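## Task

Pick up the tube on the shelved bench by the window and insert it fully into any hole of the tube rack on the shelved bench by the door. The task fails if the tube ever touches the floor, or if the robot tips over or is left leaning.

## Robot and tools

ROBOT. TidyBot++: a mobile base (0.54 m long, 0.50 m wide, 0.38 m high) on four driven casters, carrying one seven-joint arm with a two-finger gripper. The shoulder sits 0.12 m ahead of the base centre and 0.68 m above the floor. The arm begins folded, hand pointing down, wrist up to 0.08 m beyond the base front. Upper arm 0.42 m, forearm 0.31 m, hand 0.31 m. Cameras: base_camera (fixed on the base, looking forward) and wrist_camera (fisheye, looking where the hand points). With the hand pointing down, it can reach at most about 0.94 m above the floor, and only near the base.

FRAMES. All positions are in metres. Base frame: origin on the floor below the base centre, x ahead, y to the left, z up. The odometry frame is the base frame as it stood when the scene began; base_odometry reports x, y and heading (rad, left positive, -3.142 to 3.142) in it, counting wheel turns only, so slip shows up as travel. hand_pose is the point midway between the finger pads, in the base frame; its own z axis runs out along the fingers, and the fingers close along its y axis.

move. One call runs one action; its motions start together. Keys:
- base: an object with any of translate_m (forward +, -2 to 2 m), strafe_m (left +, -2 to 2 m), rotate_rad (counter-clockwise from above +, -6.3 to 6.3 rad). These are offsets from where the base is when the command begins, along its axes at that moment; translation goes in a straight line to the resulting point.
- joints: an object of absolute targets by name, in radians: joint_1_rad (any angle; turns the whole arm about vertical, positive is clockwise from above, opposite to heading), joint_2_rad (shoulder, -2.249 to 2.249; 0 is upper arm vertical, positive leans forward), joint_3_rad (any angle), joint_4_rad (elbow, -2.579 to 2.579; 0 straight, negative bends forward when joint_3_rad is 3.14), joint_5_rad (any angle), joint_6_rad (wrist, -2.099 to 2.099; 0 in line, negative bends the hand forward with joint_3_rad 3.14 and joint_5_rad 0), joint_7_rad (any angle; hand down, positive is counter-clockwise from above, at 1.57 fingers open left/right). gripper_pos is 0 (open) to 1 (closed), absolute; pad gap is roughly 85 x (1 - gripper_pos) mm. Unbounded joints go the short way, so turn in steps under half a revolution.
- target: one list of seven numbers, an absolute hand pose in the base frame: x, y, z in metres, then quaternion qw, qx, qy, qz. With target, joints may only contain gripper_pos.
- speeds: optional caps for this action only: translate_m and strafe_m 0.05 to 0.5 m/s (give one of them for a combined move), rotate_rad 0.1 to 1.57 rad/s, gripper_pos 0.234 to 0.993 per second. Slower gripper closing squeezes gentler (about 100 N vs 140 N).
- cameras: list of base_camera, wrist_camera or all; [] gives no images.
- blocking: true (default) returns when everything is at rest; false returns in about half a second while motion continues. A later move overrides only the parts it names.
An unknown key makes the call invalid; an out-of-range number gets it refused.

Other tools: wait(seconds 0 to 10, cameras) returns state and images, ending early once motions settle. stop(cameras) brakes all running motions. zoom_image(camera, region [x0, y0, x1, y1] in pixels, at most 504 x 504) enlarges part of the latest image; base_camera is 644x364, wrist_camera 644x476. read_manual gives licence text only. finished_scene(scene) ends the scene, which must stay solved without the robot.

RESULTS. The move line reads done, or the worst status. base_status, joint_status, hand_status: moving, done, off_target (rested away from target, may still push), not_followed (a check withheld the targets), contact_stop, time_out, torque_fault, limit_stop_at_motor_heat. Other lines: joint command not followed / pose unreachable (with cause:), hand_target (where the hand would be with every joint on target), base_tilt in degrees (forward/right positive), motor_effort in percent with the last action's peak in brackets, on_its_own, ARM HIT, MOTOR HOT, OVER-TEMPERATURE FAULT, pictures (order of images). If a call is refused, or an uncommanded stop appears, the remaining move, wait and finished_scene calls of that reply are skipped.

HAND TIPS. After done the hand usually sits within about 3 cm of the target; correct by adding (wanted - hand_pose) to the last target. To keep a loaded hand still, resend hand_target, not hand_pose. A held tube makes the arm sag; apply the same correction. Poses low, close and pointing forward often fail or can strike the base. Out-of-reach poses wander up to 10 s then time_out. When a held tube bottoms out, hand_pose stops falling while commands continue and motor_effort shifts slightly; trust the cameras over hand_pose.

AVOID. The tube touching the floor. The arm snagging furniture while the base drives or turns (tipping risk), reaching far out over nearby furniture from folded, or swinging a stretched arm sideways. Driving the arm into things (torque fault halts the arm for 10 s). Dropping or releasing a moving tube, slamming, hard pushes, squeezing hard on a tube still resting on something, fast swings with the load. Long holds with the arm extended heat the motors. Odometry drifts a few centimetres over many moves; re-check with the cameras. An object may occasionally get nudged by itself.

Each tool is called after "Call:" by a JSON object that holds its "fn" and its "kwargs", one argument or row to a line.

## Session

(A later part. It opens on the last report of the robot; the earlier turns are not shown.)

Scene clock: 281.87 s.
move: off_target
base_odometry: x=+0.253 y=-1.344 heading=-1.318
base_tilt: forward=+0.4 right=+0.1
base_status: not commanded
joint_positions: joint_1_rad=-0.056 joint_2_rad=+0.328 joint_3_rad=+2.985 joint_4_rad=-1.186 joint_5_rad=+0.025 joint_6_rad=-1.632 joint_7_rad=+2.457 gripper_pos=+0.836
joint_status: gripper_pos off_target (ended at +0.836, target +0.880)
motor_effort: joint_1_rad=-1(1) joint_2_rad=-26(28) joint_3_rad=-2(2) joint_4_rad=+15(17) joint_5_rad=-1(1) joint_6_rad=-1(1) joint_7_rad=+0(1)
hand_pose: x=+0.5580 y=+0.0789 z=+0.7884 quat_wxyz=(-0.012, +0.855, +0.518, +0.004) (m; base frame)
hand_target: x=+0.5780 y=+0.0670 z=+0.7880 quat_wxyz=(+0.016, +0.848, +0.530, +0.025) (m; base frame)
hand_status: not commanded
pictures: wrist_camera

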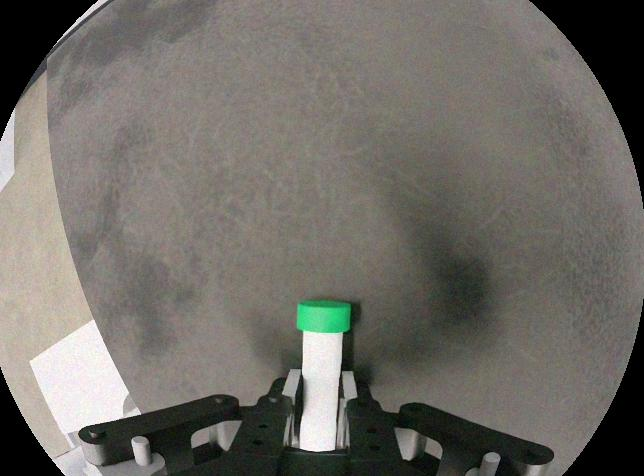

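Call:
{"fn": "move", "kwargs": {
  "target": [0.57, 0.067, 0.88, 0, 0.848, 0.530, 0],
  "cameras": ["wrist_camera"]
}}

Call:
{"fn": "zoom_image", "kwargs": {
  "camera": "wrist_camera",
  "region": [190, 240, 460, 476]
}}

Scene clock: 289.30 s.
move: done
base_odometry: x=+0.253 y=-1.344 heading=-1.318
base_tilt: forward=+0.4 right=+0.2
base_status: not commanded
joint_positions: joint_1_rad=-0.056 joint_2_rad=+0.391 joint_3_rad=+2.985 joint_4_rad=-0.778 joint_5_rad=+0.025 joint_6_rad=-1.905 joint_7_rad=+2.457 gripper_pos=+0.836
joint_status: not commanded
motor_effort: joint_1_rad=+0(1) joint_2_rad=-29(30) joint_3_rad=-2(2) joint_4_rad=+16(18) joint_5_rad=+0(1) joint_6_rad=+1(1) joint_7_rad=+0(1)
hand_pose: x=+0.5813 y=+0.0756 z=+0.8851 quat_wxyz=(-0.005, +0.858, +0.512, +0.040) (m; base frame)
hand_target: x=+0.5700 y=+0.0670 z=+0.8800 quat_wxyz=(+0.000, +0.848, +0.530, +0.000) (m; base frame)
hand_status: done (0.015 m and 5.2 deg from the pose sent, 0.093 m and 2.2 deg at the start)
pictures: wrist_camera

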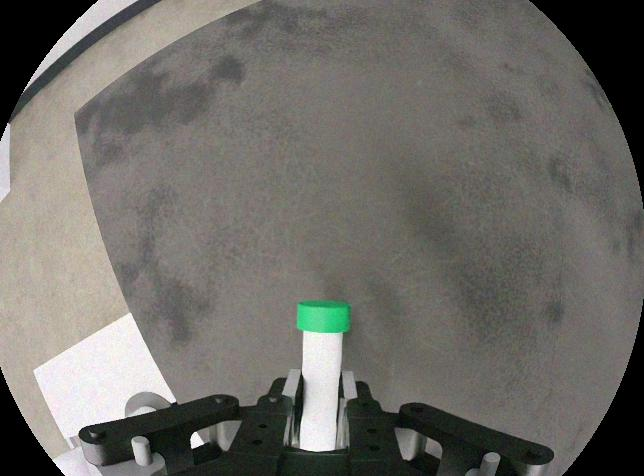

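Scaled by 1.867.

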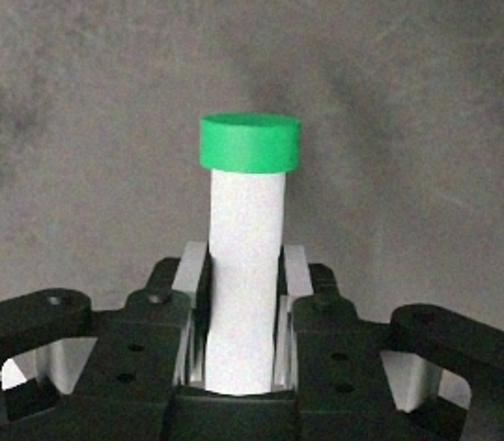

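Call:
{"fn": "move", "kwargs": {
  "joints": {"joint_1_rad":0,"joint_2_rad":-0.6,"joint_3_rad":3.14,"joint_4_rad":-1.4,"joint_5_rad":0,"joint_6_rad":-1.05,"joint_7_rad":1.57},
  "cameras": ["wrist_camera"]
}}

Call:
{"fn": "move", "kwargs": {
  "base": {"translate_m":-0.6},
  "cameras": []
}}

Call:
{"fn": "move", "kwargs": {
  "base": {"rotate_rad":3.148},
  "speeds": {"rotate_rad":1.0},
  "cameras": []
}}

Call:
{"fn": "move", "kwargs": {
  "base": {"translate_m":1.19,"strafe_m":0.15}
}}

Call:
{"fn": "zoom_image", "kwargs": {
  "camera": "wrist_camera",
  "region": [190, 240, 460, 476]
}}

Scene clock: 318.00 s.
move: done
base_odometry: x=+0.253 y=-1.344 heading=-1.318
base_tilt: forward=+0.4 right=+0.2
base_status: not commanded
joint_positions: joint_1_rad=-0.030 joint_2_rad=-0.590 joint_3_rad=+3.128 joint_4_rad=-1.392 joint_5_rad=+0.025 joint_6_rad=-1.114 joint_7_rad=+1.633 gripper_pos=+0.836
joint_status: all done
motor_effort: joint_1_rad=+0(1) joint_2_rad=+4(32) joint_3_rad=+0(3) joint_4_rad=+18(18) joint_5_rad=+0(2) joint_6_rad=+8(10) joint_7_rad=+0(2)
hand_pose: x=+0.4036 y=+0.0097 z=+1.1445 quat_wxyz=(+0.021, +0.817, +0.043, +0.575) (m; base frame)
hand_target: x=+0.4062 y=+0.0022 z=+1.1623 quat_wxyz=(+0.000, +0.799, +0.000, +0.602) (m; base frame)
hand_status: not commanded
pictures: wrist_camera

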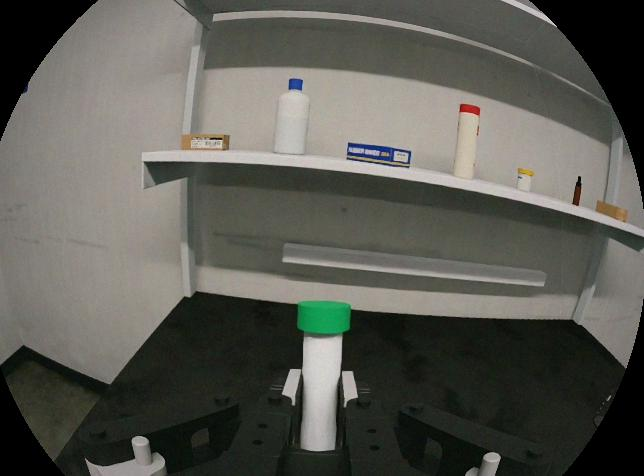

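Scene clock: 320.67 s.
move: done
base_odometry: x=+0.102 y=-0.763 heading=-1.317
base_tilt: forward=+0.4 right=+0.1
base_status: done
joint_positions: joint_1_rad=-0.028 joint_2_rad=-0.604 joint_3_rad=+3.133 joint_4_rad=-1.398 joint_5_rad=+0.025 joint_6_rad=-1.110 joint_7_rad=+1.631 gripper_pos=+0.836
joint_status: not commanded
motor_effort: joint_1_rad=+0(1) joint_2_rad=+5(8) joint_3_rad=+0(4) joint_4_rad=+17(19) joint_5_rad=+0(1) joint_6_rad=+8(9) joint_7_rad=+0(1)
hand_pose: x=+0.3980 y=+0.0067 z=+1.1470 quat_wxyz=(+0.021, +0.813, +0.038, +0.580) (m; base frame)
hand_target: x=+0.4062 y=+0.0022 z=+1.1623 quat_wxyz=(+0.000, +0.799, +0.000, +0.602) (m; base frame)
hand_status: not commanded
pictures: none
No camera images: "cameras" was empty.

Scene clock: 324.77 s.
move: done
base_odometry: x=+0.102 y=-0.763 heading=+1.830
base_tilt: forward=+0.4 right=+0.1
base_status: done
joint_positions: joint_1_rad=-0.027 joint_2_rad=-0.604 joint_3_rad=+3.134 joint_4_rad=-1.398 joint_5_rad=+0.025 joint_6_rad=-1.110 joint_7_rad=+1.631 gripper_pos=+0.836
joint_status: not commanded
motor_effort: joint_1_rad=+0(1) joint_2_rad=+5(5) joint_3_rad=+0(2) joint_4_rad=+18(18) joint_5_rad=+0(1) joint_6_rad=+8(9) joint_7_rad=+0(1)
hand_pose: x=+0.3980 y=+0.0057 z=+1.1470 quat_wxyz=(+0.022, +0.813, +0.037, +0.580) (m; base frame)
hand_target: x=+0.4062 y=+0.0022 z=+1.1623 quat_wxyz=(+0.000, +0.799, +0.000, +0.602) (m; base frame)
hand_status: not commanded
pictures: none
No camera images: "cameras" was empty.

Scene clock: 328.37 s.
move: done
base_odometry: x=-0.348 y=+0.349 heading=+1.831
base_tilt: forward=+0.4 right=+0.1
base_status: done
joint_positions: joint_1_rad=-0.027 joint_2_rad=-0.598 joint_3_rad=+3.134 joint_4_rad=-1.398 joint_5_rad=+0.025 joint_6_rad=-1.109 joint_7_rad=+1.631 gripper_pos=+0.836
joint_status: not commanded
motor_effort: joint_1_rad=+0(1) joint_2_rad=+4(9) joint_3_rad=+0(1) joint_4_rad=+17(18) joint_5_rad=+0(0) joint_6_rad=+9(9) joint_7_rad=+0(1)
hand_pose: x=+0.4009 y=+0.0058 z=+1.1451 quat_wxyz=(+0.022, +0.815, +0.037, +0.578) (m; base frame)
hand_target: x=+0.4062 y=+0.0022 z=+1.1623 quat_wxyz=(+0.000, +0.799, +0.000, +0.602) (m; base frame)
hand_status: not commanded
pictures: base_camera, wrist_camera

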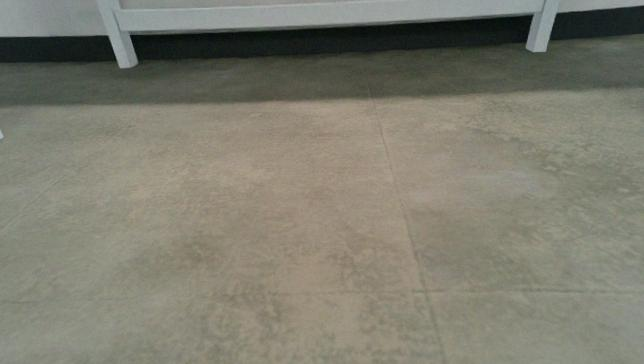

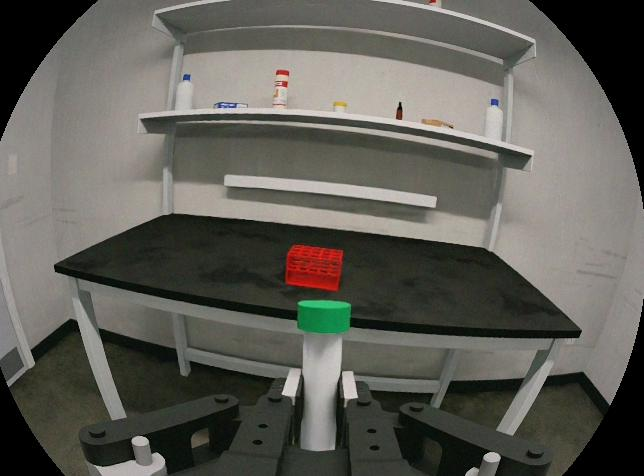

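Scaled by 1.867.

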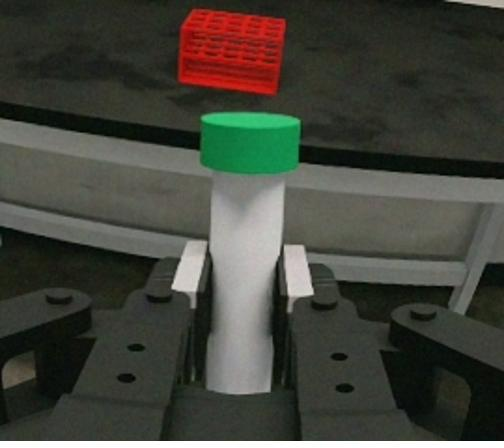

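Call:
{"fn": "move", "kwargs": {
  "base": {"translate_m":0.48,"strafe_m":0.134,"rotate_rad":-0.15},
  "speeds": {"translate_m":0.3}
}}

Call:
{"fn": "zoom_image", "kwargs": {
  "camera": "wrist_camera",
  "region": [190, 240, 460, 476]
}}

Scene clock: 363.33 s.
move: done
base_odometry: x=-0.601 y=+0.779 heading=+1.680
base_tilt: forward=+0.4 right=+0.1
base_status: done
joint_positions: joint_1_rad=-0.026 joint_2_rad=-0.598 joint_3_rad=+3.138 joint_4_rad=-1.399 joint_5_rad=+0.025 joint_6_rad=-1.109 joint_7_rad=+1.630 gripper_pos=+0.836
joint_status: not commanded
motor_effort: joint_1_rad=-1(1) joint_2_rad=+4(8) joint_3_rad=+0(2) joint_4_rad=+17(18) joint_5_rad=+0(1) joint_6_rad=+8(9) joint_7_rad=+0(1)
hand_pose: x=+0.4013 y=+0.0039 z=+1.1449 quat_wxyz=(+0.022, +0.815, +0.035, +0.577) (m; base frame)
hand_target: x=+0.4062 y=+0.0022 z=+1.1623 quat_wxyz=(+0.000, +0.799, +0.000, +0.602) (m; base frame)
hand_status: not commanded
pictures: base_camera, wrist_camera

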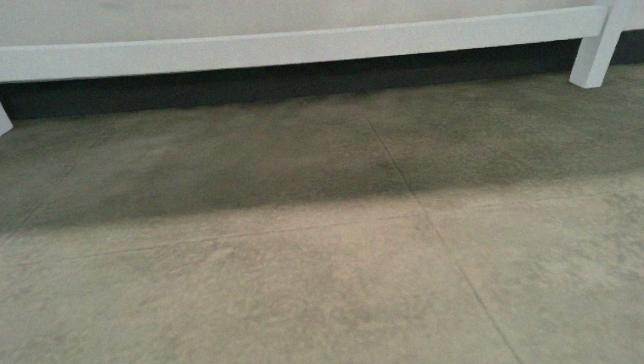

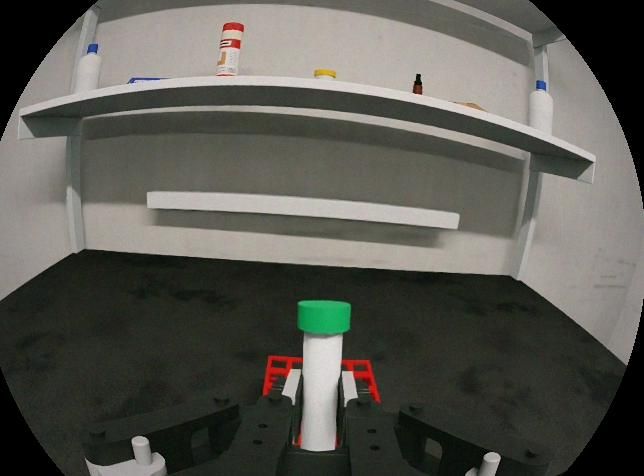

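Scaled by 1.867.

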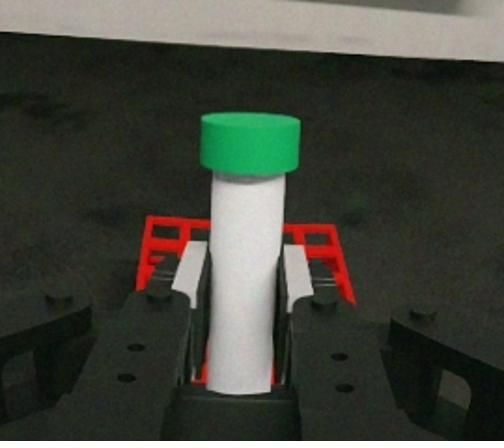

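Call:
{"fn": "move", "kwargs": {
  "target": [0.55, 0.0, 0.96, 0, 0.94, 0, 0.34],
  "cameras": ["wrist_camera"]
}}

Call:
{"fn": "zoom_image", "kwargs": {
  "camera": "wrist_camera",
  "region": [220, 80, 420, 300]
}}

Scene clock: 372.50 s.
move: done
base_odometry: x=-0.601 y=+0.779 heading=+1.680
base_tilt: forward=+0.5 right=+0.2
base_status: not commanded
joint_positions: joint_1_rad=-0.026 joint_2_rad=-0.170 joint_3_rad=+3.145 joint_4_rad=-1.395 joint_5_rad=+0.025 joint_6_rad=-1.137 joint_7_rad=+1.630 gripper_pos=+0.836
joint_status: not commanded
motor_effort: joint_1_rad=+0(1) joint_2_rad=-12(15) joint_3_rad=+0(1) joint_4_rad=+18(21) joint_5_rad=+0(0) joint_6_rad=+5(9) joint_7_rad=+0(1)
hand_pose: x=+0.5625 y=+0.0043 z=+0.9815 quat_wxyz=(+0.019, +0.924, +0.038, +0.379) (m; base frame)
hand_target: x=+0.5500 y=+0.0000 z=+0.9600 quat_wxyz=(+0.000, +0.940, +0.000, +0.340) (m; base frame)
hand_status: done (0.025 m and 6.9 deg from the pose sent, 0.237 m and 31.2 deg at the start)
pictures: wrist_camera

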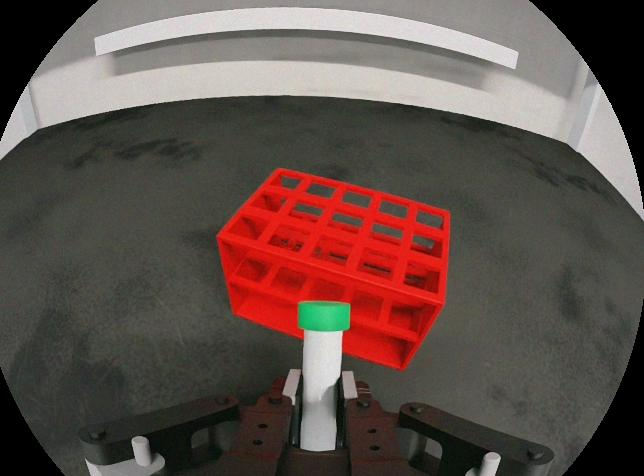

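Scaled by 2.291.

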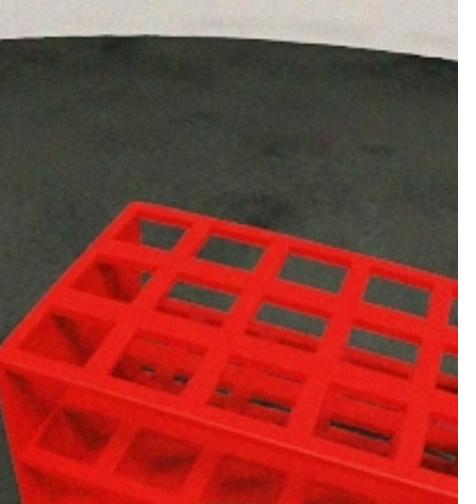

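Call:
{"fn": "move", "kwargs": {
  "base": {"translate_m":0.05,"strafe_m":0.178,"rotate_rad":-0.29},
  "speeds": {"translate_m":0.3},
  "cameras": ["wrist_camera"]
}}

Call:
{"fn": "move", "kwargs": {
  "target": [0.55, 0.0, 0.98, 0, 0.985, 0, 0.174],
  "cameras": ["wrist_camera"]
}}

Scene clock: 446.53 s.
move: done
base_odometry: x=-0.783 y=+0.809 heading=+1.389
base_tilt: forward=+0.4 right=+0.2
base_status: done
joint_positions: joint_1_rad=-0.026 joint_2_rad=-0.170 joint_3_rad=+3.158 joint_4_rad=-1.395 joint_5_rad=+0.025 joint_6_rad=-1.138 joint_7_rad=+1.630 gripper_pos=+0.836
joint_status: not commanded
motor_effort: joint_1_rad=+0(3) joint_2_rad=-11(12) joint_3_rad=-1(3) joint_4_rad=+18(18) joint_5_rad=+0(2) joint_6_rad=+6(6) joint_7_rad=+0(1)
hand_pose: x=+0.5625 y=-0.0024 z=+0.9813 quat_wxyz=(+0.021, +0.925, +0.032, +0.379) (m; base frame)
hand_target: x=+0.5500 y=+0.0000 z=+0.9600 quat_wxyz=(+0.000, +0.940, +0.000, +0.340) (m; base frame)
hand_status: not commanded
pictures: wrist_camera

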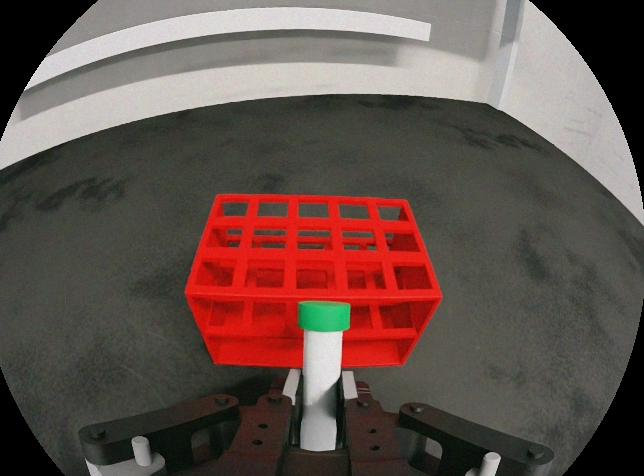

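Scene clock: 448.67 s.
move: done
base_odometry: x=-0.783 y=+0.809 heading=+1.389
base_tilt: forward=+0.5 right=+0.1
base_status: not commanded
joint_positions: joint_1_rad=-0.026 joint_2_rad=+0.131 joint_3_rad=+3.168 joint_4_rad=-0.856 joint_5_rad=+0.025 joint_6_rad=-1.740 joint_7_rad=+1.630 gripper_pos=+0.836
joint_status: not commanded
motor_effort: joint_1_rad=+0(1) joint_2_rad=-20(22) joint_3_rad=-1(1) joint_4_rad=+16(20) joint_5_rad=+0(0) joint_6_rad=+3(7) joint_7_rad=+0(1)
hand_pose: x=+0.5619 y=-0.0051 z=+0.9877 quat_wxyz=(+0.019, +0.978, +0.025, +0.206) (m; base frame)
hand_target: x=+0.5500 y=+0.0000 z=+0.9800 quat_wxyz=(+0.000, +0.985, +0.000, +0.174) (m; base frame)
hand_status: done (0.015 m and 5.2 deg from the pose sent, 0.013 m and 24.9 deg at the start)
pictures: wrist_camera

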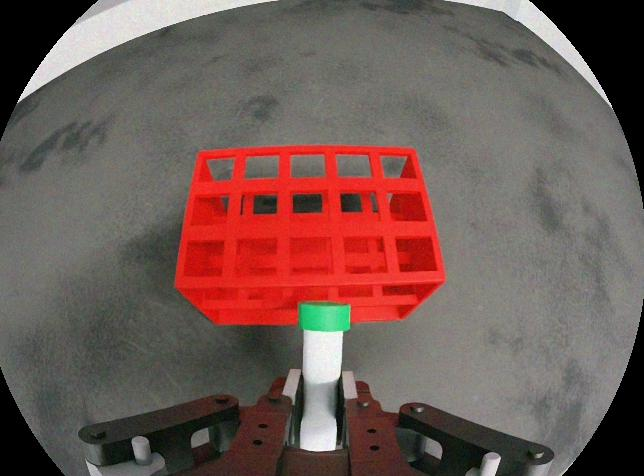

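Call:
{"fn": "move", "kwargs": {
  "target": [0.40, 0.0, 0.98, 0, 0.985, 0, 0.174],
  "cameras": ["wrist_camera"]
}}

Scene clock: 487.63 s.
move: done
base_odometry: x=-0.783 y=+0.809 heading=+1.389
base_tilt: forward=+0.4 right=+0.2
base_status: not commanded
joint_positions: joint_1_rad=-0.026 joint_2_rad=-0.202 joint_3_rad=+3.167 joint_4_rad=-1.160 joint_5_rad=+0.025 joint_6_rad=-1.759 joint_7_rad=+1.630 gripper_pos=+0.836
joint_status: not commanded
motor_effort: joint_1_rad=+0(1) joint_2_rad=-8(23) joint_3_rad=-1(1) joint_4_rad=+16(17) joint_5_rad=+0(0) joint_6_rad=+3(5) joint_7_rad=+0(0)
hand_pose: x=+0.4200 y=-0.0075 z=+0.9912 quat_wxyz=(+0.015, +0.977, +0.024, +0.210) (m; base frame)
hand_target: x=+0.4000 y=+0.0000 z=+0.9800 quat_wxyz=(+0.000, +0.985, +0.000, +0.174) (m; base frame)
hand_status: done (0.024 m and 5.3 deg from the pose sent, 0.162 m and 5.2 deg at the start)
pictures: wrist_camera

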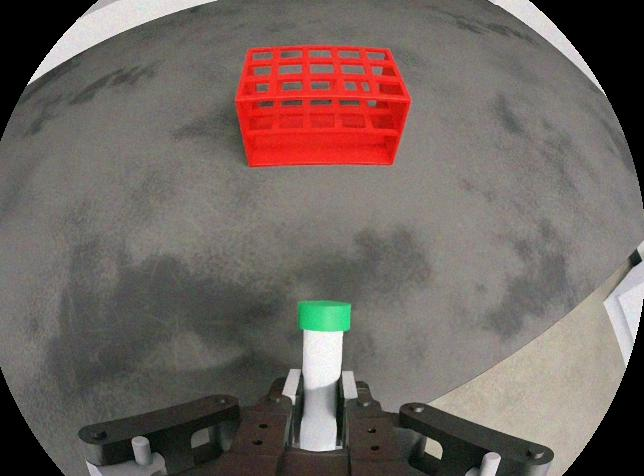

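Call:
{"fn": "move", "kwargs": {
  "joints": {"joint_1_rad":-0.03,"joint_2_rad":-0.6,"joint_3_rad":3.14,"joint_4_rad":-1.4,"joint_5_rad":0,"joint_6_rad":-1.05,"joint_7_rad":1.57},
  "cameras": []
}}

Call:
{"fn": "move", "kwargs": {
  "joints": {"joint_1_rad":-0.03,"joint_2_rad":-0.36,"joint_3_rad":3.14,"joint_4_rad":-1.68,"joint_5_rad":0,"joint_6_rad":-0.15,"joint_7_rad":1.57},
  "cameras": ["wrist_camera"]
}}

Scene clock: 534.77 s.
move: done
base_odometry: x=-0.783 y=+0.809 heading=+1.389
base_tilt: forward=+0.4 right=+0.1
base_status: not commanded
joint_positions: joint_1_rad=-0.026 joint_2_rad=-0.595 joint_3_rad=+3.152 joint_4_rad=-1.392 joint_5_rad=+0.025 joint_6_rad=-1.114 joint_7_rad=+1.630 gripper_pos=+0.836
joint_status: all done
motor_effort: joint_1_rad=+0(1) joint_2_rad=+4(10) joint_3_rad=+0(2) joint_4_rad=+18(18) joint_5_rad=+0(1) joint_6_rad=+9(9) joint_7_rad=+0(2)
hand_pose: x=+0.4014 y=-0.0035 z=+1.1459 quat_wxyz=(+0.022, +0.816, +0.028, +0.577) (m; base frame)
hand_target: x=+0.4060 y=+0.0108 z=+1.1623 quat_wxyz=(-0.009, +0.799, +0.012, +0.602) (m; base frame)
hand_status: not commanded
pictures: none
No camera images: "cameras" was empty.

Scene clock: 536.60 s.
move: done
base_odometry: x=-0.783 y=+0.809 heading=+1.389
base_tilt: forward=+0.4 right=+0.1
base_status: not commanded
joint_positions: joint_1_rad=-0.026 joint_2_rad=-0.360 joint_3_rad=+3.152 joint_4_rad=-1.681 joint_5_rad=+0.025 joint_6_rad=-0.214 joint_7_rad=+1.630 gripper_pos=+0.836
joint_status: all done
motor_effort: joint_1_rad=+0(1) joint_2_rad=-8(12) joint_3_rad=+0(2) joint_4_rad=+22(24) joint_5_rad=+0(2) joint_6_rad=+9(10) joint_7_rad=+0(1)
hand_pose: x=+0.5865 y=+0.0053 z=+1.1644 quat_wxyz=(+0.025, +0.694, +0.031, +0.719) (m; base frame)
hand_target: x=+0.5847 y=+0.0163 z=+1.1849 quat_wxyz=(-0.012, +0.670, +0.011, +0.742) (m; base frame)
hand_status: not commanded
pictures: wrist_camera

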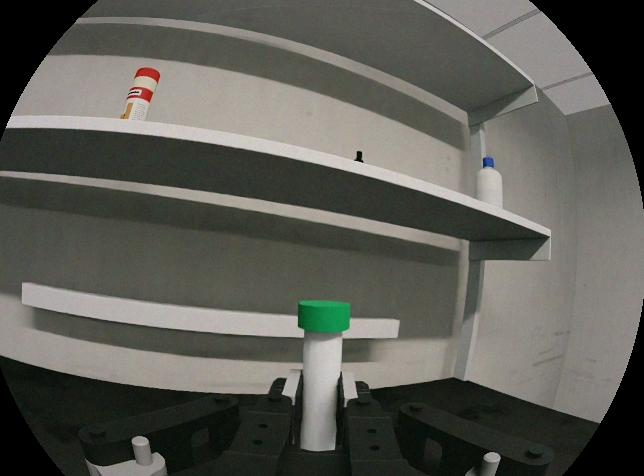

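Call:
{"fn": "move", "kwargs": {
  "joints": {"joint_1_rad":-0.03,"joint_2_rad":-0.36,"joint_3_rad":3.14,"joint_4_rad":-1.68,"joint_5_rad":-0.03,"joint_6_rad":-0.70,"joint_7_rad":1.50},
  "cameras": ["wrist_camera"]
}}

Call:
{"fn": "zoom_image", "kwargs": {
  "camera": "wrist_camera",
  "region": [190, 240, 460, 476]
}}

Scene clock: 556.60 s.
move: done
base_odometry: x=-0.783 y=+0.809 heading=+1.389
base_tilt: forward=+0.4 right=+0.2
base_status: not commanded
joint_positions: joint_1_rad=-0.026 joint_2_rad=-0.360 joint_3_rad=+3.152 joint_4_rad=-1.686 joint_5_rad=+0.012 joint_6_rad=-0.647 joint_7_rad=+1.561 gripper_pos=+0.836
joint_status: all done
motor_effort: joint_1_rad=+0(1) joint_2_rad=-7(10) joint_3_rad=+0(1) joint_4_rad=+21(24) joint_5_rad=+0(1) joint_6_rad=+8(10) joint_7_rad=+0(1)
hand_pose: x=+0.5623 y=+0.0049 z=+1.0302 quat_wxyz=(-0.003, +0.834, +0.004, +0.552) (m; base frame)
hand_target: x=+0.5552 y=+0.0213 z=+1.0185 quat_wxyz=(-0.041, +0.846, -0.021, +0.530) (m; base frame)
hand_status: not commanded
pictures: wrist_camera

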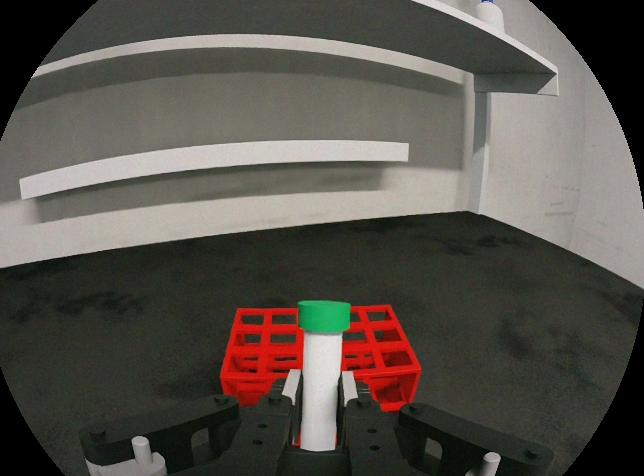

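Scaled by 1.867.

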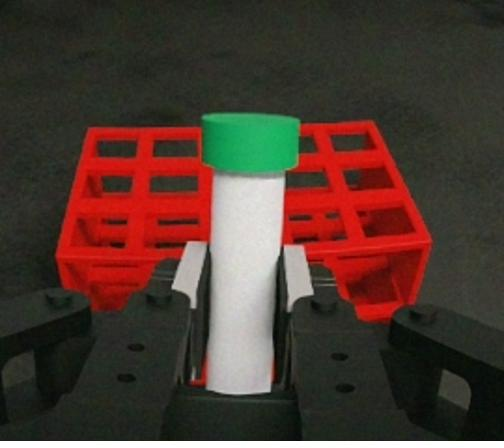

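Call:
{"fn": "move", "kwargs": {
  "joints": {"joint_1_rad":-0.015,"joint_2_rad":-0.38,"joint_3_rad":3.14,"joint_4_rad":-1.72,"joint_5_rad":-0.03,"joint_6_rad":-0.15,"joint_7_rad":1.50},
  "cameras": []
}}

Call:
{"fn": "move", "kwargs": {
  "joints": {"joint_1_rad":-0.015,"joint_2_rad":-0.314,"joint_3_rad":3.14,"joint_4_rad":-1.828,"joint_5_rad":-0.03,"joint_6_rad":0.0,"joint_7_rad":1.50},
  "cameras": ["wrist_camera"]
}}

Call:
{"fn": "zoom_image", "kwargs": {
  "camera": "wrist_camera",
  "region": [170, 240, 480, 476]
}}

Scene clock: 593.57 s.
move: done
base_odometry: x=-0.783 y=+0.809 heading=+1.389
base_tilt: forward=+0.3 right=+0.1
base_status: not commanded
joint_positions: joint_1_rad=-0.026 joint_2_rad=-0.369 joint_3_rad=+3.152 joint_4_rad=-1.717 joint_5_rad=+0.012 joint_6_rad=-0.199 joint_7_rad=+1.560 gripper_pos=+0.836
joint_status: all done
motor_effort: joint_1_rad=+0(1) joint_2_rad=-8(9) joint_3_rad=+0(1) joint_4_rad=+22(23) joint_5_rad=+0(1) joint_6_rad=+10(11) joint_7_rad=-1(1)
hand_pose: x=+0.5850 y=+0.0063 z=+1.1512 quat_wxyz=(-0.006, +0.699, +0.004, +0.716) (m; base frame)
hand_target: x=+0.5791 y=+0.0106 z=+1.1696 quat_wxyz=(-0.044, +0.677, -0.027, +0.734) (m; base frame)
hand_status: not commanded
pictures: none
No camera images: "cameras" was empty.

Scene clock: 594.83 s.
move: done
base_odometry: x=-0.783 y=+0.809 heading=+1.389
base_tilt: forward=+0.5 right=+0.1
base_status: not commanded
joint_positions: joint_1_rad=-0.026 joint_2_rad=-0.321 joint_3_rad=+3.152 joint_4_rad=-1.829 joint_5_rad=+0.012 joint_6_rad=-0.062 joint_7_rad=+1.560 gripper_pos=+0.836
joint_status: all done
motor_effort: joint_1_rad=+0(1) joint_2_rad=-10(13) joint_3_rad=+0(1) joint_4_rad=+22(24) joint_5_rad=+0(1) joint_6_rad=+9(11) joint_7_rad=+1(1)
hand_pose: x=+0.6114 y=+0.0075 z=+1.1012 quat_wxyz=(-0.006, +0.707, +0.005, +0.708) (m; base frame)
hand_target: x=+0.6136 y=+0.0097 z=+1.1175 quat_wxyz=(-0.042, +0.686, -0.029, +0.726) (m; base frame)
hand_status: not commanded
pictures: wrist_camera

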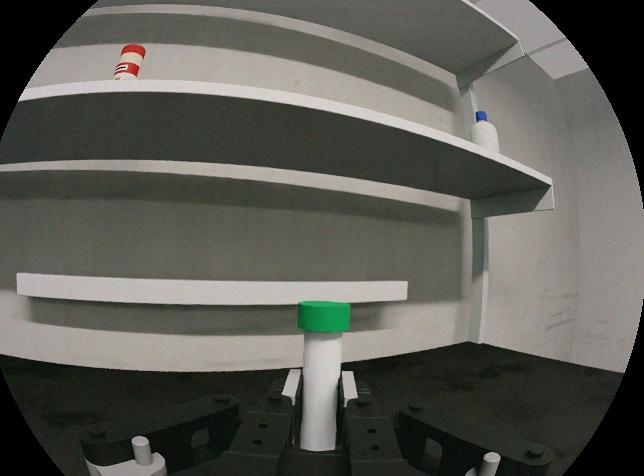

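Scaled by 1.626.

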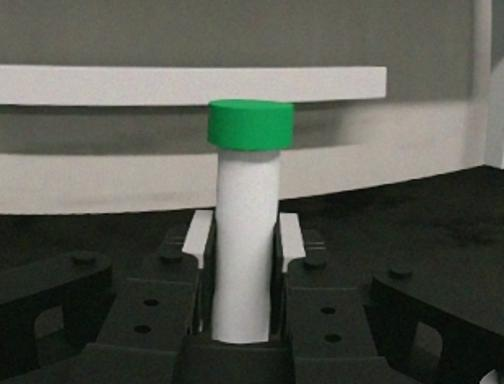

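Call:
{"fn": "move", "kwargs": {
  "base": {"strafe_m":-0.005,"translate_m":0.001},
  "cameras": []
}}

Call:
{"fn": "move", "kwargs": {
  "joints": {"joint_2_rad":-0.29,"joint_4_rad":-1.93,"joint_6_rad":0.08},
  "cameras": ["wrist_camera"]
}}

Call:
{"fn": "zoom_image", "kwargs": {
  "camera": "wrist_camera",
  "region": [170, 240, 480, 476]
}}

Scene clock: 606.40 s.
move: done
base_odometry: x=-0.778 y=+0.809 heading=+1.389
base_tilt: forward=+0.4 right=+0.2
base_status: done
joint_positions: joint_1_rad=-0.026 joint_2_rad=-0.321 joint_3_rad=+3.148 joint_4_rad=-1.829 joint_5_rad=+0.012 joint_6_rad=-0.061 joint_7_rad=+1.560 gripper_pos=+0.836
joint_status: not commanded
motor_effort: joint_1_rad=+0(1) joint_2_rad=-10(12) joint_3_rad=+0(3) joint_4_rad=+22(23) joint_5_rad=+0(1) joint_6_rad=+9(10) joint_7_rad=+0(1)
hand_pose: x=+0.6113 y=+0.0101 z=+1.1015 quat_wxyz=(-0.007, +0.706, +0.007, +0.708) (m; base frame)
hand_target: x=+0.6136 y=+0.0097 z=+1.1175 quat_wxyz=(-0.042, +0.686, -0.029, +0.726) (m; base frame)
hand_status: not commanded
pictures: none
No camera images: "cameras" was empty.

Scene clock: 607.63 s.
move: done
base_odometry: x=-0.778 y=+0.809 heading=+1.389
base_tilt: forward=+0.4 right=+0.1
base_status: not commanded
joint_positions: joint_1_rad=-0.026 joint_2_rad=-0.302 joint_3_rad=+3.148 joint_4_rad=-1.930 joint_5_rad=+0.012 joint_6_rad=+0.018 joint_7_rad=+1.560 gripper_pos=+0.836
joint_status: all done
motor_effort: joint_1_rad=+0(1) joint_2_rad=-10(12) joint_3_rad=+0(1) joint_4_rad=+22(24) joint_5_rad=+0(0) joint_6_rad=+10(10) joint_7_rad=+0(1)
hand_pose: x=+0.6185 y=+0.0106 z=+1.0533 quat_wxyz=(-0.007, +0.721, +0.007, +0.693) (m; base frame)
hand_target: x=+0.6235 y=+0.0091 z=+1.0666 quat_wxyz=(-0.041, +0.703, -0.030, +0.710) (m; base frame)
hand_status: not commanded
pictures: wrist_camera

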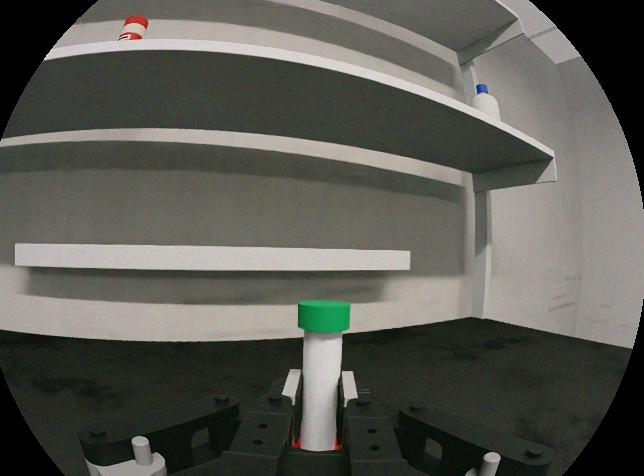

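Scaled by 1.626.

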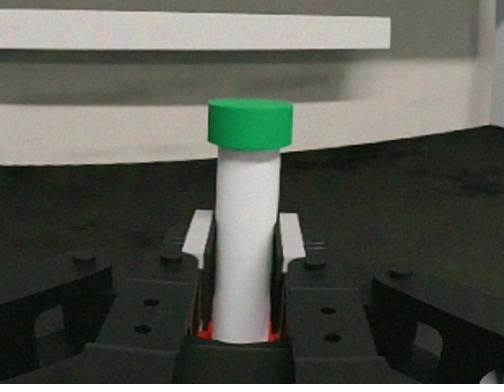

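Call:
{"fn": "move", "kwargs": {
  "joints": {"joint_2_rad":-0.295,"joint_4_rad":-2.00,"joint_6_rad":0.19},
  "cameras": ["wrist_camera"]
}}

Call:
{"fn": "zoom_image", "kwargs": {
  "camera": "wrist_camera",
  "region": [240, 290, 400, 476]
}}

Scene clock: 621.33 s.
move: done
base_odometry: x=-0.778 y=+0.809 heading=+1.389
base_tilt: forward=+0.4 right=+0.1
base_status: not commanded
joint_positions: joint_1_rad=-0.026 joint_2_rad=-0.302 joint_3_rad=+3.148 joint_4_rad=-1.999 joint_5_rad=+0.012 joint_6_rad=+0.129 joint_7_rad=+1.560 gripper_pos=+0.836
joint_status: all done
motor_effort: joint_1_rad=+0(1) joint_2_rad=-11(12) joint_3_rad=+0(1) joint_4_rad=+22(23) joint_5_rad=+0(0) joint_6_rad=+9(11) joint_7_rad=+0(1)
hand_pose: x=+0.6168 y=+0.0110 z=+1.0452 quat_wxyz=(-0.008, +0.706, +0.007, +0.708) (m; base frame)
hand_target: x=+0.6189 y=+0.0080 z=+1.0597 quat_wxyz=(-0.040, +0.686, -0.031, +0.725) (m; base frame)
hand_status: not commanded
pictures: wrist_camera

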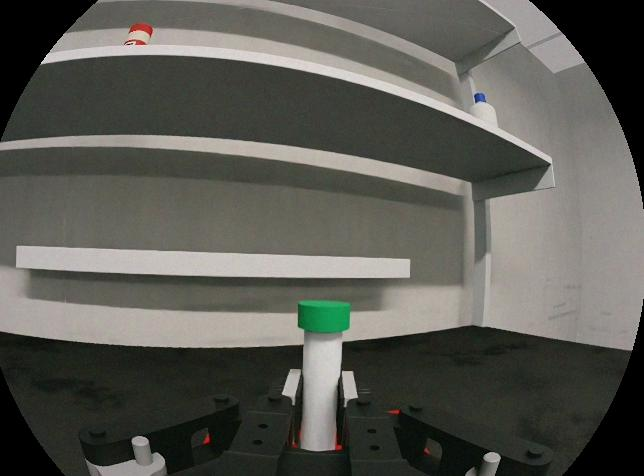

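Scaled by 2.710.

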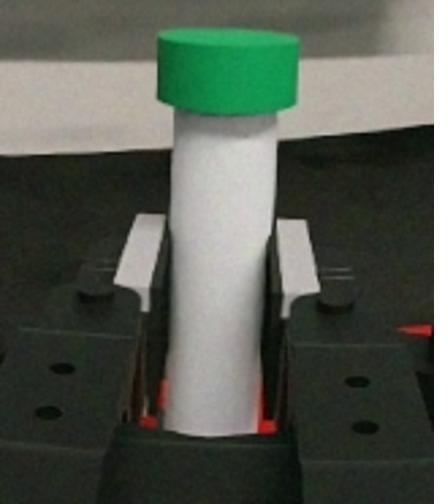

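Call:
{"fn": "move", "kwargs": {
  "joints": {"joint_2_rad":-0.293,"joint_4_rad":-2.075,"joint_6_rad":0.265},
  "cameras": ["wrist_camera"]
}}

Call:
{"fn": "zoom_image", "kwargs": {
  "camera": "wrist_camera",
  "region": [170, 290, 470, 476]
}}

Scene clock: 630.77 s.
move: done
base_odometry: x=-0.778 y=+0.809 heading=+1.389
base_tilt: forward=+0.4 right=+0.1
base_status: not commanded
joint_positions: joint_1_rad=-0.026 joint_2_rad=-0.302 joint_3_rad=+3.148 joint_4_rad=-2.075 joint_5_rad=+0.012 joint_6_rad=+0.203 joint_7_rad=+1.560 gripper_pos=+0.836
joint_status: all done
motor_effort: joint_1_rad=+0(0) joint_2_rad=-10(12) joint_3_rad=+0(1) joint_4_rad=+22(24) joint_5_rad=+0(0) joint_6_rad=+9(11) joint_7_rad=+0(1)
hand_pose: x=+0.6129 y=+0.0113 z=+1.0213 quat_wxyz=(-0.008, +0.706, +0.008, +0.708) (m; base frame)
hand_target: x=+0.6156 y=+0.0073 z=+1.0355 quat_wxyz=(-0.039, +0.687, -0.031, +0.725) (m; base frame)
hand_status: not commanded
pictures: wrist_camera

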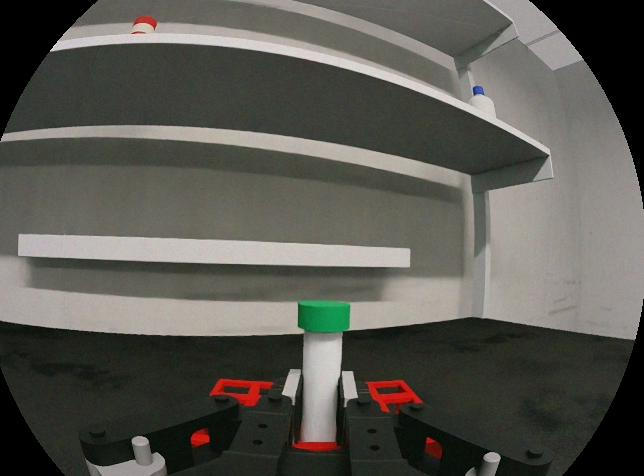

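Scaled by 1.680.

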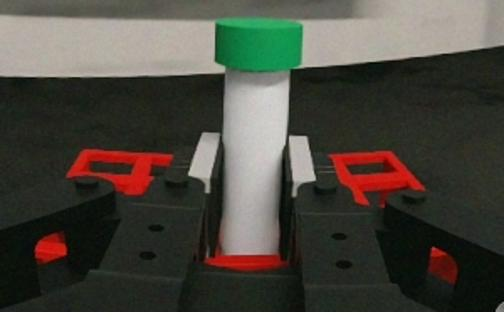

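Call:
{"fn": "move", "kwargs": {
  "joints": {"joint_2_rad":-0.285,"joint_4_rad":-2.106,"joint_6_rad":0.302},
  "cameras": ["wrist_camera"]
}}

Call:
{"fn": "zoom_image", "kwargs": {
  "camera": "wrist_camera",
  "region": [170, 290, 470, 476]
}}

Scene clock: 641.27 s.
move: done
base_odometry: x=-0.778 y=+0.809 heading=+1.389
base_tilt: forward=+0.5 right=+0.2
base_status: not commanded
joint_positions: joint_1_rad=-0.026 joint_2_rad=-0.301 joint_3_rad=+3.148 joint_4_rad=-2.104 joint_5_rad=+0.012 joint_6_rad=+0.245 joint_7_rad=+1.560 gripper_pos=+0.836
joint_status: all done
motor_effort: joint_1_rad=+0(1) joint_2_rad=-10(11) joint_3_rad=+0(1) joint_4_rad=+22(23) joint_5_rad=+0(0) joint_6_rad=+9(11) joint_7_rad=+0(1)
hand_pose: x=+0.6113 y=+0.0114 z=+1.0155 quat_wxyz=(-0.008, +0.702, +0.008, +0.712) (m; base frame)
hand_target: x=+0.6161 y=+0.0069 z=+1.0238 quat_wxyz=(-0.039, +0.688, -0.032, +0.724) (m; base frame)
hand_status: not commanded
pictures: wrist_camera

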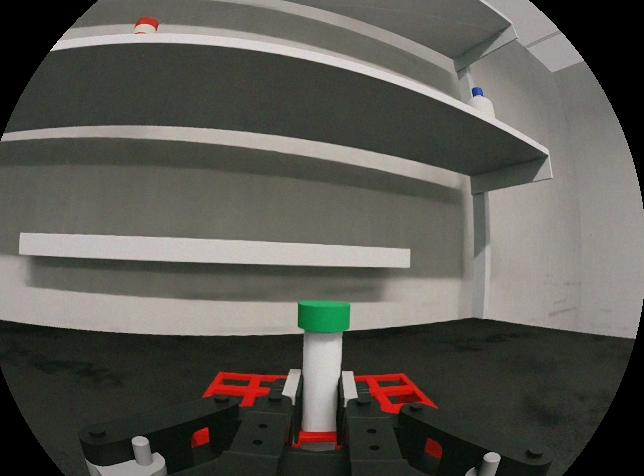

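Scaled by 1.680.

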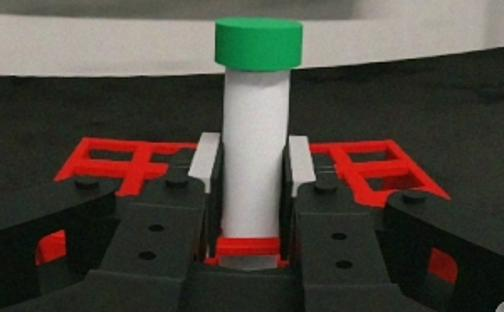

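Call:
{"fn": "move", "kwargs": {
  "joints": {"joint_2_rad":-0.268,"joint_4_rad":-2.13,"joint_6_rad":0.32},
  "cameras": ["wrist_camera"]
}}

Call:
{"fn": "zoom_image", "kwargs": {
  "camera": "wrist_camera",
  "region": [170, 290, 470, 476]
}}

Scene clock: 653.37 s.
move: done
base_odometry: x=-0.778 y=+0.809 heading=+1.389
base_tilt: forward=+0.4 right=+0.1
base_status: not commanded
joint_positions: joint_1_rad=-0.026 joint_2_rad=-0.294 joint_3_rad=+3.148 joint_4_rad=-2.119 joint_5_rad=+0.012 joint_6_rad=+0.272 joint_7_rad=+1.560 gripper_pos=+0.836
joint_status: all done
motor_effort: joint_1_rad=-1(1) joint_2_rad=-9(10) joint_3_rad=+0(1) joint_4_rad=+21(22) joint_5_rad=+0(0) joint_6_rad=+8(10) joint_7_rad=+1(1)
hand_pose: x=+0.6125 y=+0.0115 z=+1.0113 quat_wxyz=(-0.008, +0.701, +0.008, +0.713) (m; base frame)
hand_target: x=+0.6198 y=+0.0068 z=+1.0062 quat_wxyz=(-0.038, +0.696, -0.032, +0.716) (m; base frame)
hand_status: not commanded
pictures: wrist_camera

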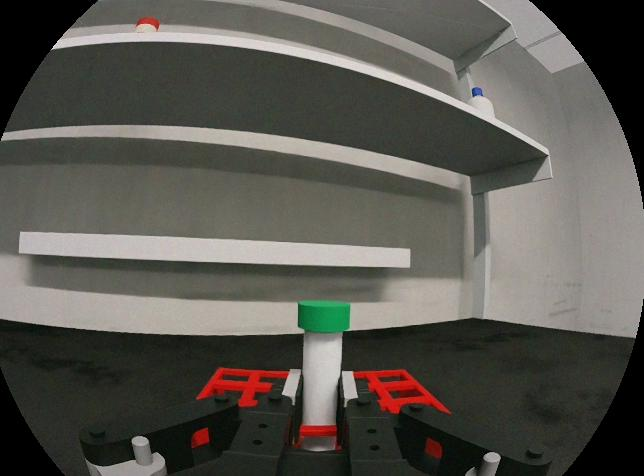

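Scaled by 1.680.

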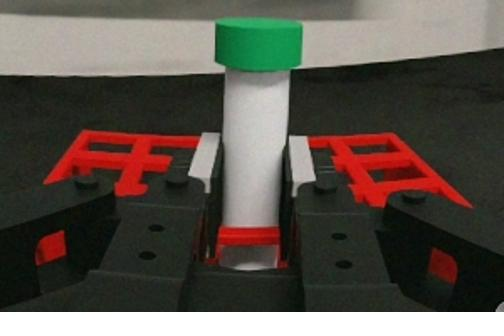

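Call:
{"fn": "move", "kwargs": {
  "joints": {"gripper_pos":0.5},
  "speeds": {"gripper_pos":0.3},
  "cameras": ["wrist_camera"]
}}

Call:
{"fn": "zoom_image", "kwargs": {
  "camera": "wrist_camera",
  "region": [170, 290, 470, 476]
}}

Scene clock: 668.23 s.
move: done
base_odometry: x=-0.778 y=+0.809 heading=+1.389
base_tilt: forward=+0.4 right=+0.1
base_status: not commanded
joint_positions: joint_1_rad=-0.026 joint_2_rad=-0.294 joint_3_rad=+3.146 joint_4_rad=-2.119 joint_5_rad=+0.012 joint_6_rad=+0.272 joint_7_rad=+1.560 gripper_pos=+0.499
joint_status: all done
motor_effort: joint_1_rad=+0(1) joint_2_rad=-8(9) joint_3_rad=+0(1) joint_4_rad=+20(20) joint_5_rad=+0(1) joint_6_rad=+7(8) joint_7_rad=+0(1)
hand_pose: x=+0.6124 y=+0.0123 z=+1.0114 quat_wxyz=(-0.009, +0.700, +0.008, +0.714) (m; base frame)
hand_target: x=+0.6198 y=+0.0068 z=+1.0062 quat_wxyz=(-0.038, +0.696, -0.032, +0.716) (m; base frame)
hand_status: not commanded
pictures: wrist_camera

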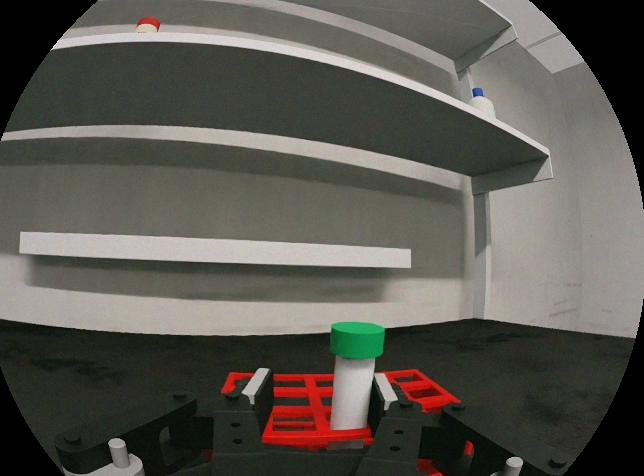

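Scaled by 1.680.

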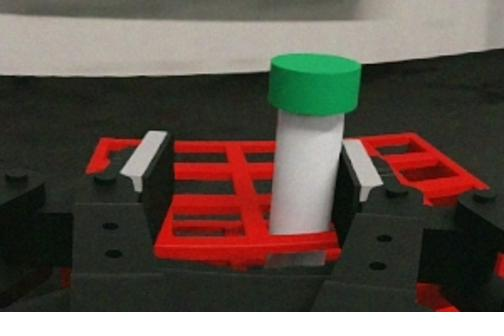

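Call:
{"fn": "move", "kwargs": {
  "joints": {"gripper_pos":0.2},
  "speeds": {"gripper_pos":0.3},
  "cameras": ["wrist_camera"]
}}

Call:
{"fn": "zoom_image", "kwargs": {
  "camera": "wrist_camera",
  "region": [170, 290, 470, 476]
}}

Scene clock: 679.20 s.
move: done
base_odometry: x=-0.778 y=+0.809 heading=+1.389
base_tilt: forward=+0.5 right=+0.1
base_status: not commanded
joint_positions: joint_1_rad=-0.026 joint_2_rad=-0.294 joint_3_rad=+3.145 joint_4_rad=-2.119 joint_5_rad=+0.012 joint_6_rad=+0.273 joint_7_rad=+1.560 gripper_pos=+0.200
joint_status: all done
motor_effort: joint_1_rad=+0(1) joint_2_rad=-9(9) joint_3_rad=+0(1) joint_4_rad=+19(19) joint_5_rad=-1(1) joint_6_rad=+6(7) joint_7_rad=+0(1)
hand_pose: x=+0.6124 y=+0.0130 z=+1.0115 quat_wxyz=(-0.009, +0.700, +0.009, +0.714) (m; base frame)
hand_target: x=+0.6198 y=+0.0068 z=+1.0062 quat_wxyz=(-0.038, +0.696, -0.032, +0.716) (m; base frame)
hand_status: not commanded
pictures: wrist_camera

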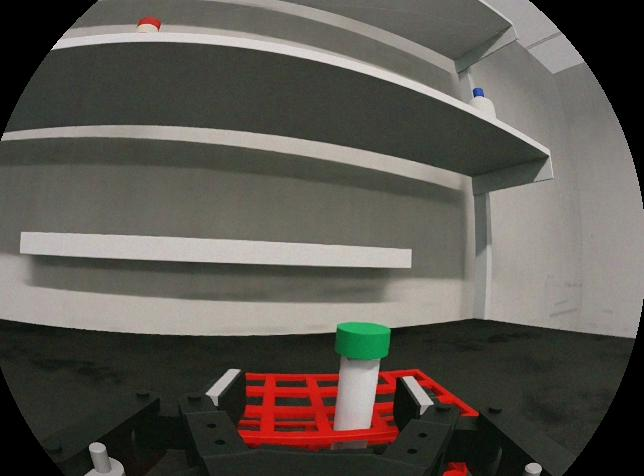

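Scaled by 1.680.

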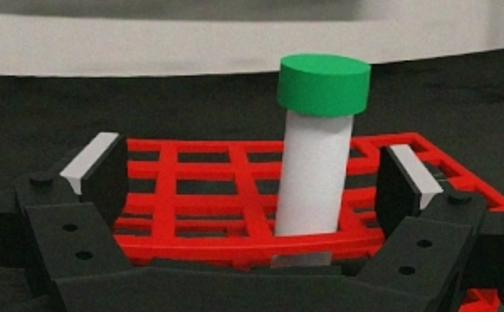

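Call:
{"fn": "move", "kwargs": {
  "base": {"translate_m":-0.15},
  "speeds": {"translate_m":0.1},
  "cameras": ["wrist_camera"]
}}

Call:
{"fn": "move", "kwargs": {
  "joints": {"joint_1_rad":-0.03,"joint_2_rad":-0.6,"joint_3_rad":3.14,"joint_4_rad":-1.4,"joint_5_rad":0,"joint_6_rad":-1.05,"joint_7_rad":1.55},
  "cameras": []
}}

Call:
{"fn": "move", "kwargs": {
  "target": [0.55, 0.0, 0.98, 0, 0.94, 0, 0.34],
  "cameras": ["wrist_camera"]
}}

Call:
{"fn": "zoom_image", "kwargs": {
  "camera": "wrist_camera",
  "region": [200, 100, 460, 380]
}}

Scene clock: 696.27 s.
move: done
base_odometry: x=-0.805 y=+0.661 heading=+1.389
base_tilt: forward=+0.4 right=+0.1
base_status: done
joint_positions: joint_1_rad=-0.026 joint_2_rad=-0.282 joint_3_rad=+3.145 joint_4_rad=-2.126 joint_5_rad=+0.012 joint_6_rad=+0.277 joint_7_rad=+1.560 gripper_pos=+0.200
joint_status: not commanded
motor_effort: joint_1_rad=+0(1) joint_2_rad=-10(11) joint_3_rad=+0(1) joint_4_rad=+22(22) joint_5_rad=+0(1) joint_6_rad=+8(9) joint_7_rad=+0(1)
hand_pose: x=+0.6158 y=+0.0132 z=+1.0024 quat_wxyz=(-0.009, +0.706, +0.009, +0.708) (m; base frame)
hand_target: x=+0.6198 y=+0.0068 z=+1.0062 quat_wxyz=(-0.038, +0.696, -0.032, +0.716) (m; base frame)
hand_status: not commanded
pictures: wrist_camera

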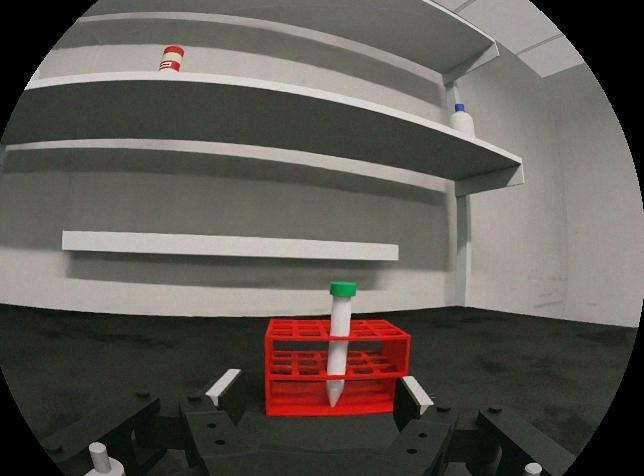

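Scene clock: 698.73 s.
move: done
base_odometry: x=-0.805 y=+0.661 heading=+1.389
base_tilt: forward=+0.4 right=+0.2
base_status: not commanded
joint_positions: joint_1_rad=-0.026 joint_2_rad=-0.593 joint_3_rad=+3.145 joint_4_rad=-1.419 joint_5_rad=+0.012 joint_6_rad=-0.977 joint_7_rad=+1.560 gripper_pos=+0.200
joint_status: all done
motor_effort: joint_1_rad=+0(2) joint_2_rad=+4(12) joint_3_rad=+0(1) joint_4_rad=+18(24) joint_5_rad=+0(1) joint_6_rad=+8(10) joint_7_rad=-1(1)
hand_pose: x=+0.4179 y=+0.0042 z=+1.1723 quat_wxyz=(-0.005, +0.784, +0.004, +0.621) (m; base frame)
hand_target: x=+0.4060 y=+0.0108 z=+1.1623 quat_wxyz=(-0.015, +0.799, +0.004, +0.602) (m; base frame)
hand_status: not commanded
pictures: none
No camera images: "cameras" was empty.

Scene clock: 700.57 s.
move: done
base_odometry: x=-0.805 y=+0.661 heading=+1.389
base_tilt: forward=+0.5 right=+0.2
base_status: not commanded
joint_positions: joint_1_rad=-0.026 joint_2_rad=-0.143 joint_3_rad=+3.147 joint_4_rad=-1.340 joint_5_rad=+0.012 joint_6_rad=-1.199 joint_7_rad=+1.560 gripper_pos=+0.200
joint_status: not commanded
motor_effort: joint_1_rad=+0(1) joint_2_rad=-13(16) joint_3_rad=+0(1) joint_4_rad=+19(21) joint_5_rad=+0(0) joint_6_rad=+6(9) joint_7_rad=+0(1)
hand_pose: x=+0.5628 y=+0.0067 z=+0.9847 quat_wxyz=(+0.000, +0.931, +0.004, +0.364) (m; base frame)
hand_target: x=+0.5500 y=+0.0000 z=+0.9800 quat_wxyz=(+0.000, +0.940, +0.000, +0.340) (m; base frame)
hand_status: done (0.015 m and 3.0 deg from the pose sent, 0.233 m and 37.0 deg at the start)
pictures: wrist_camera

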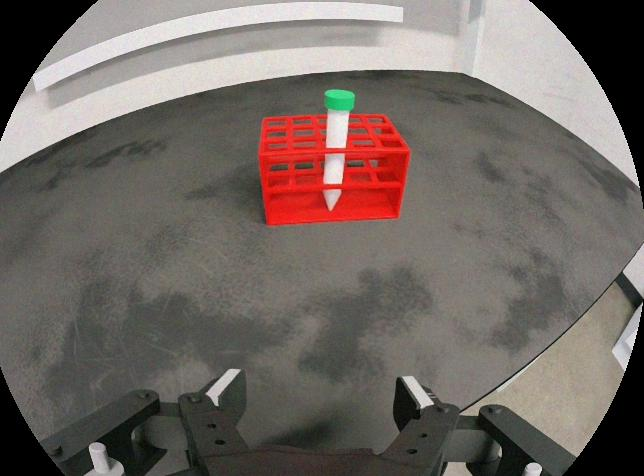

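Scaled by 1.800.

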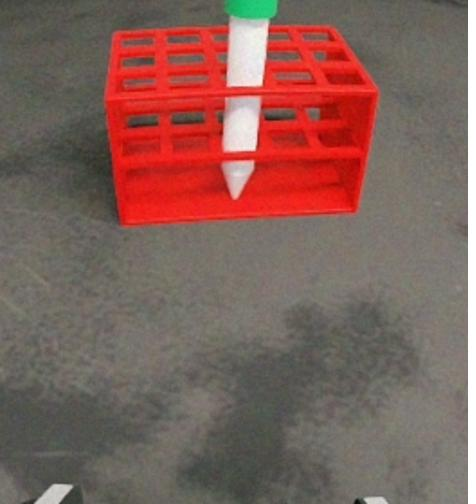

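Call:
{"fn": "finished_scene", "kwargs": {
  "scene": 2
}}

The scene is finished: the task was done.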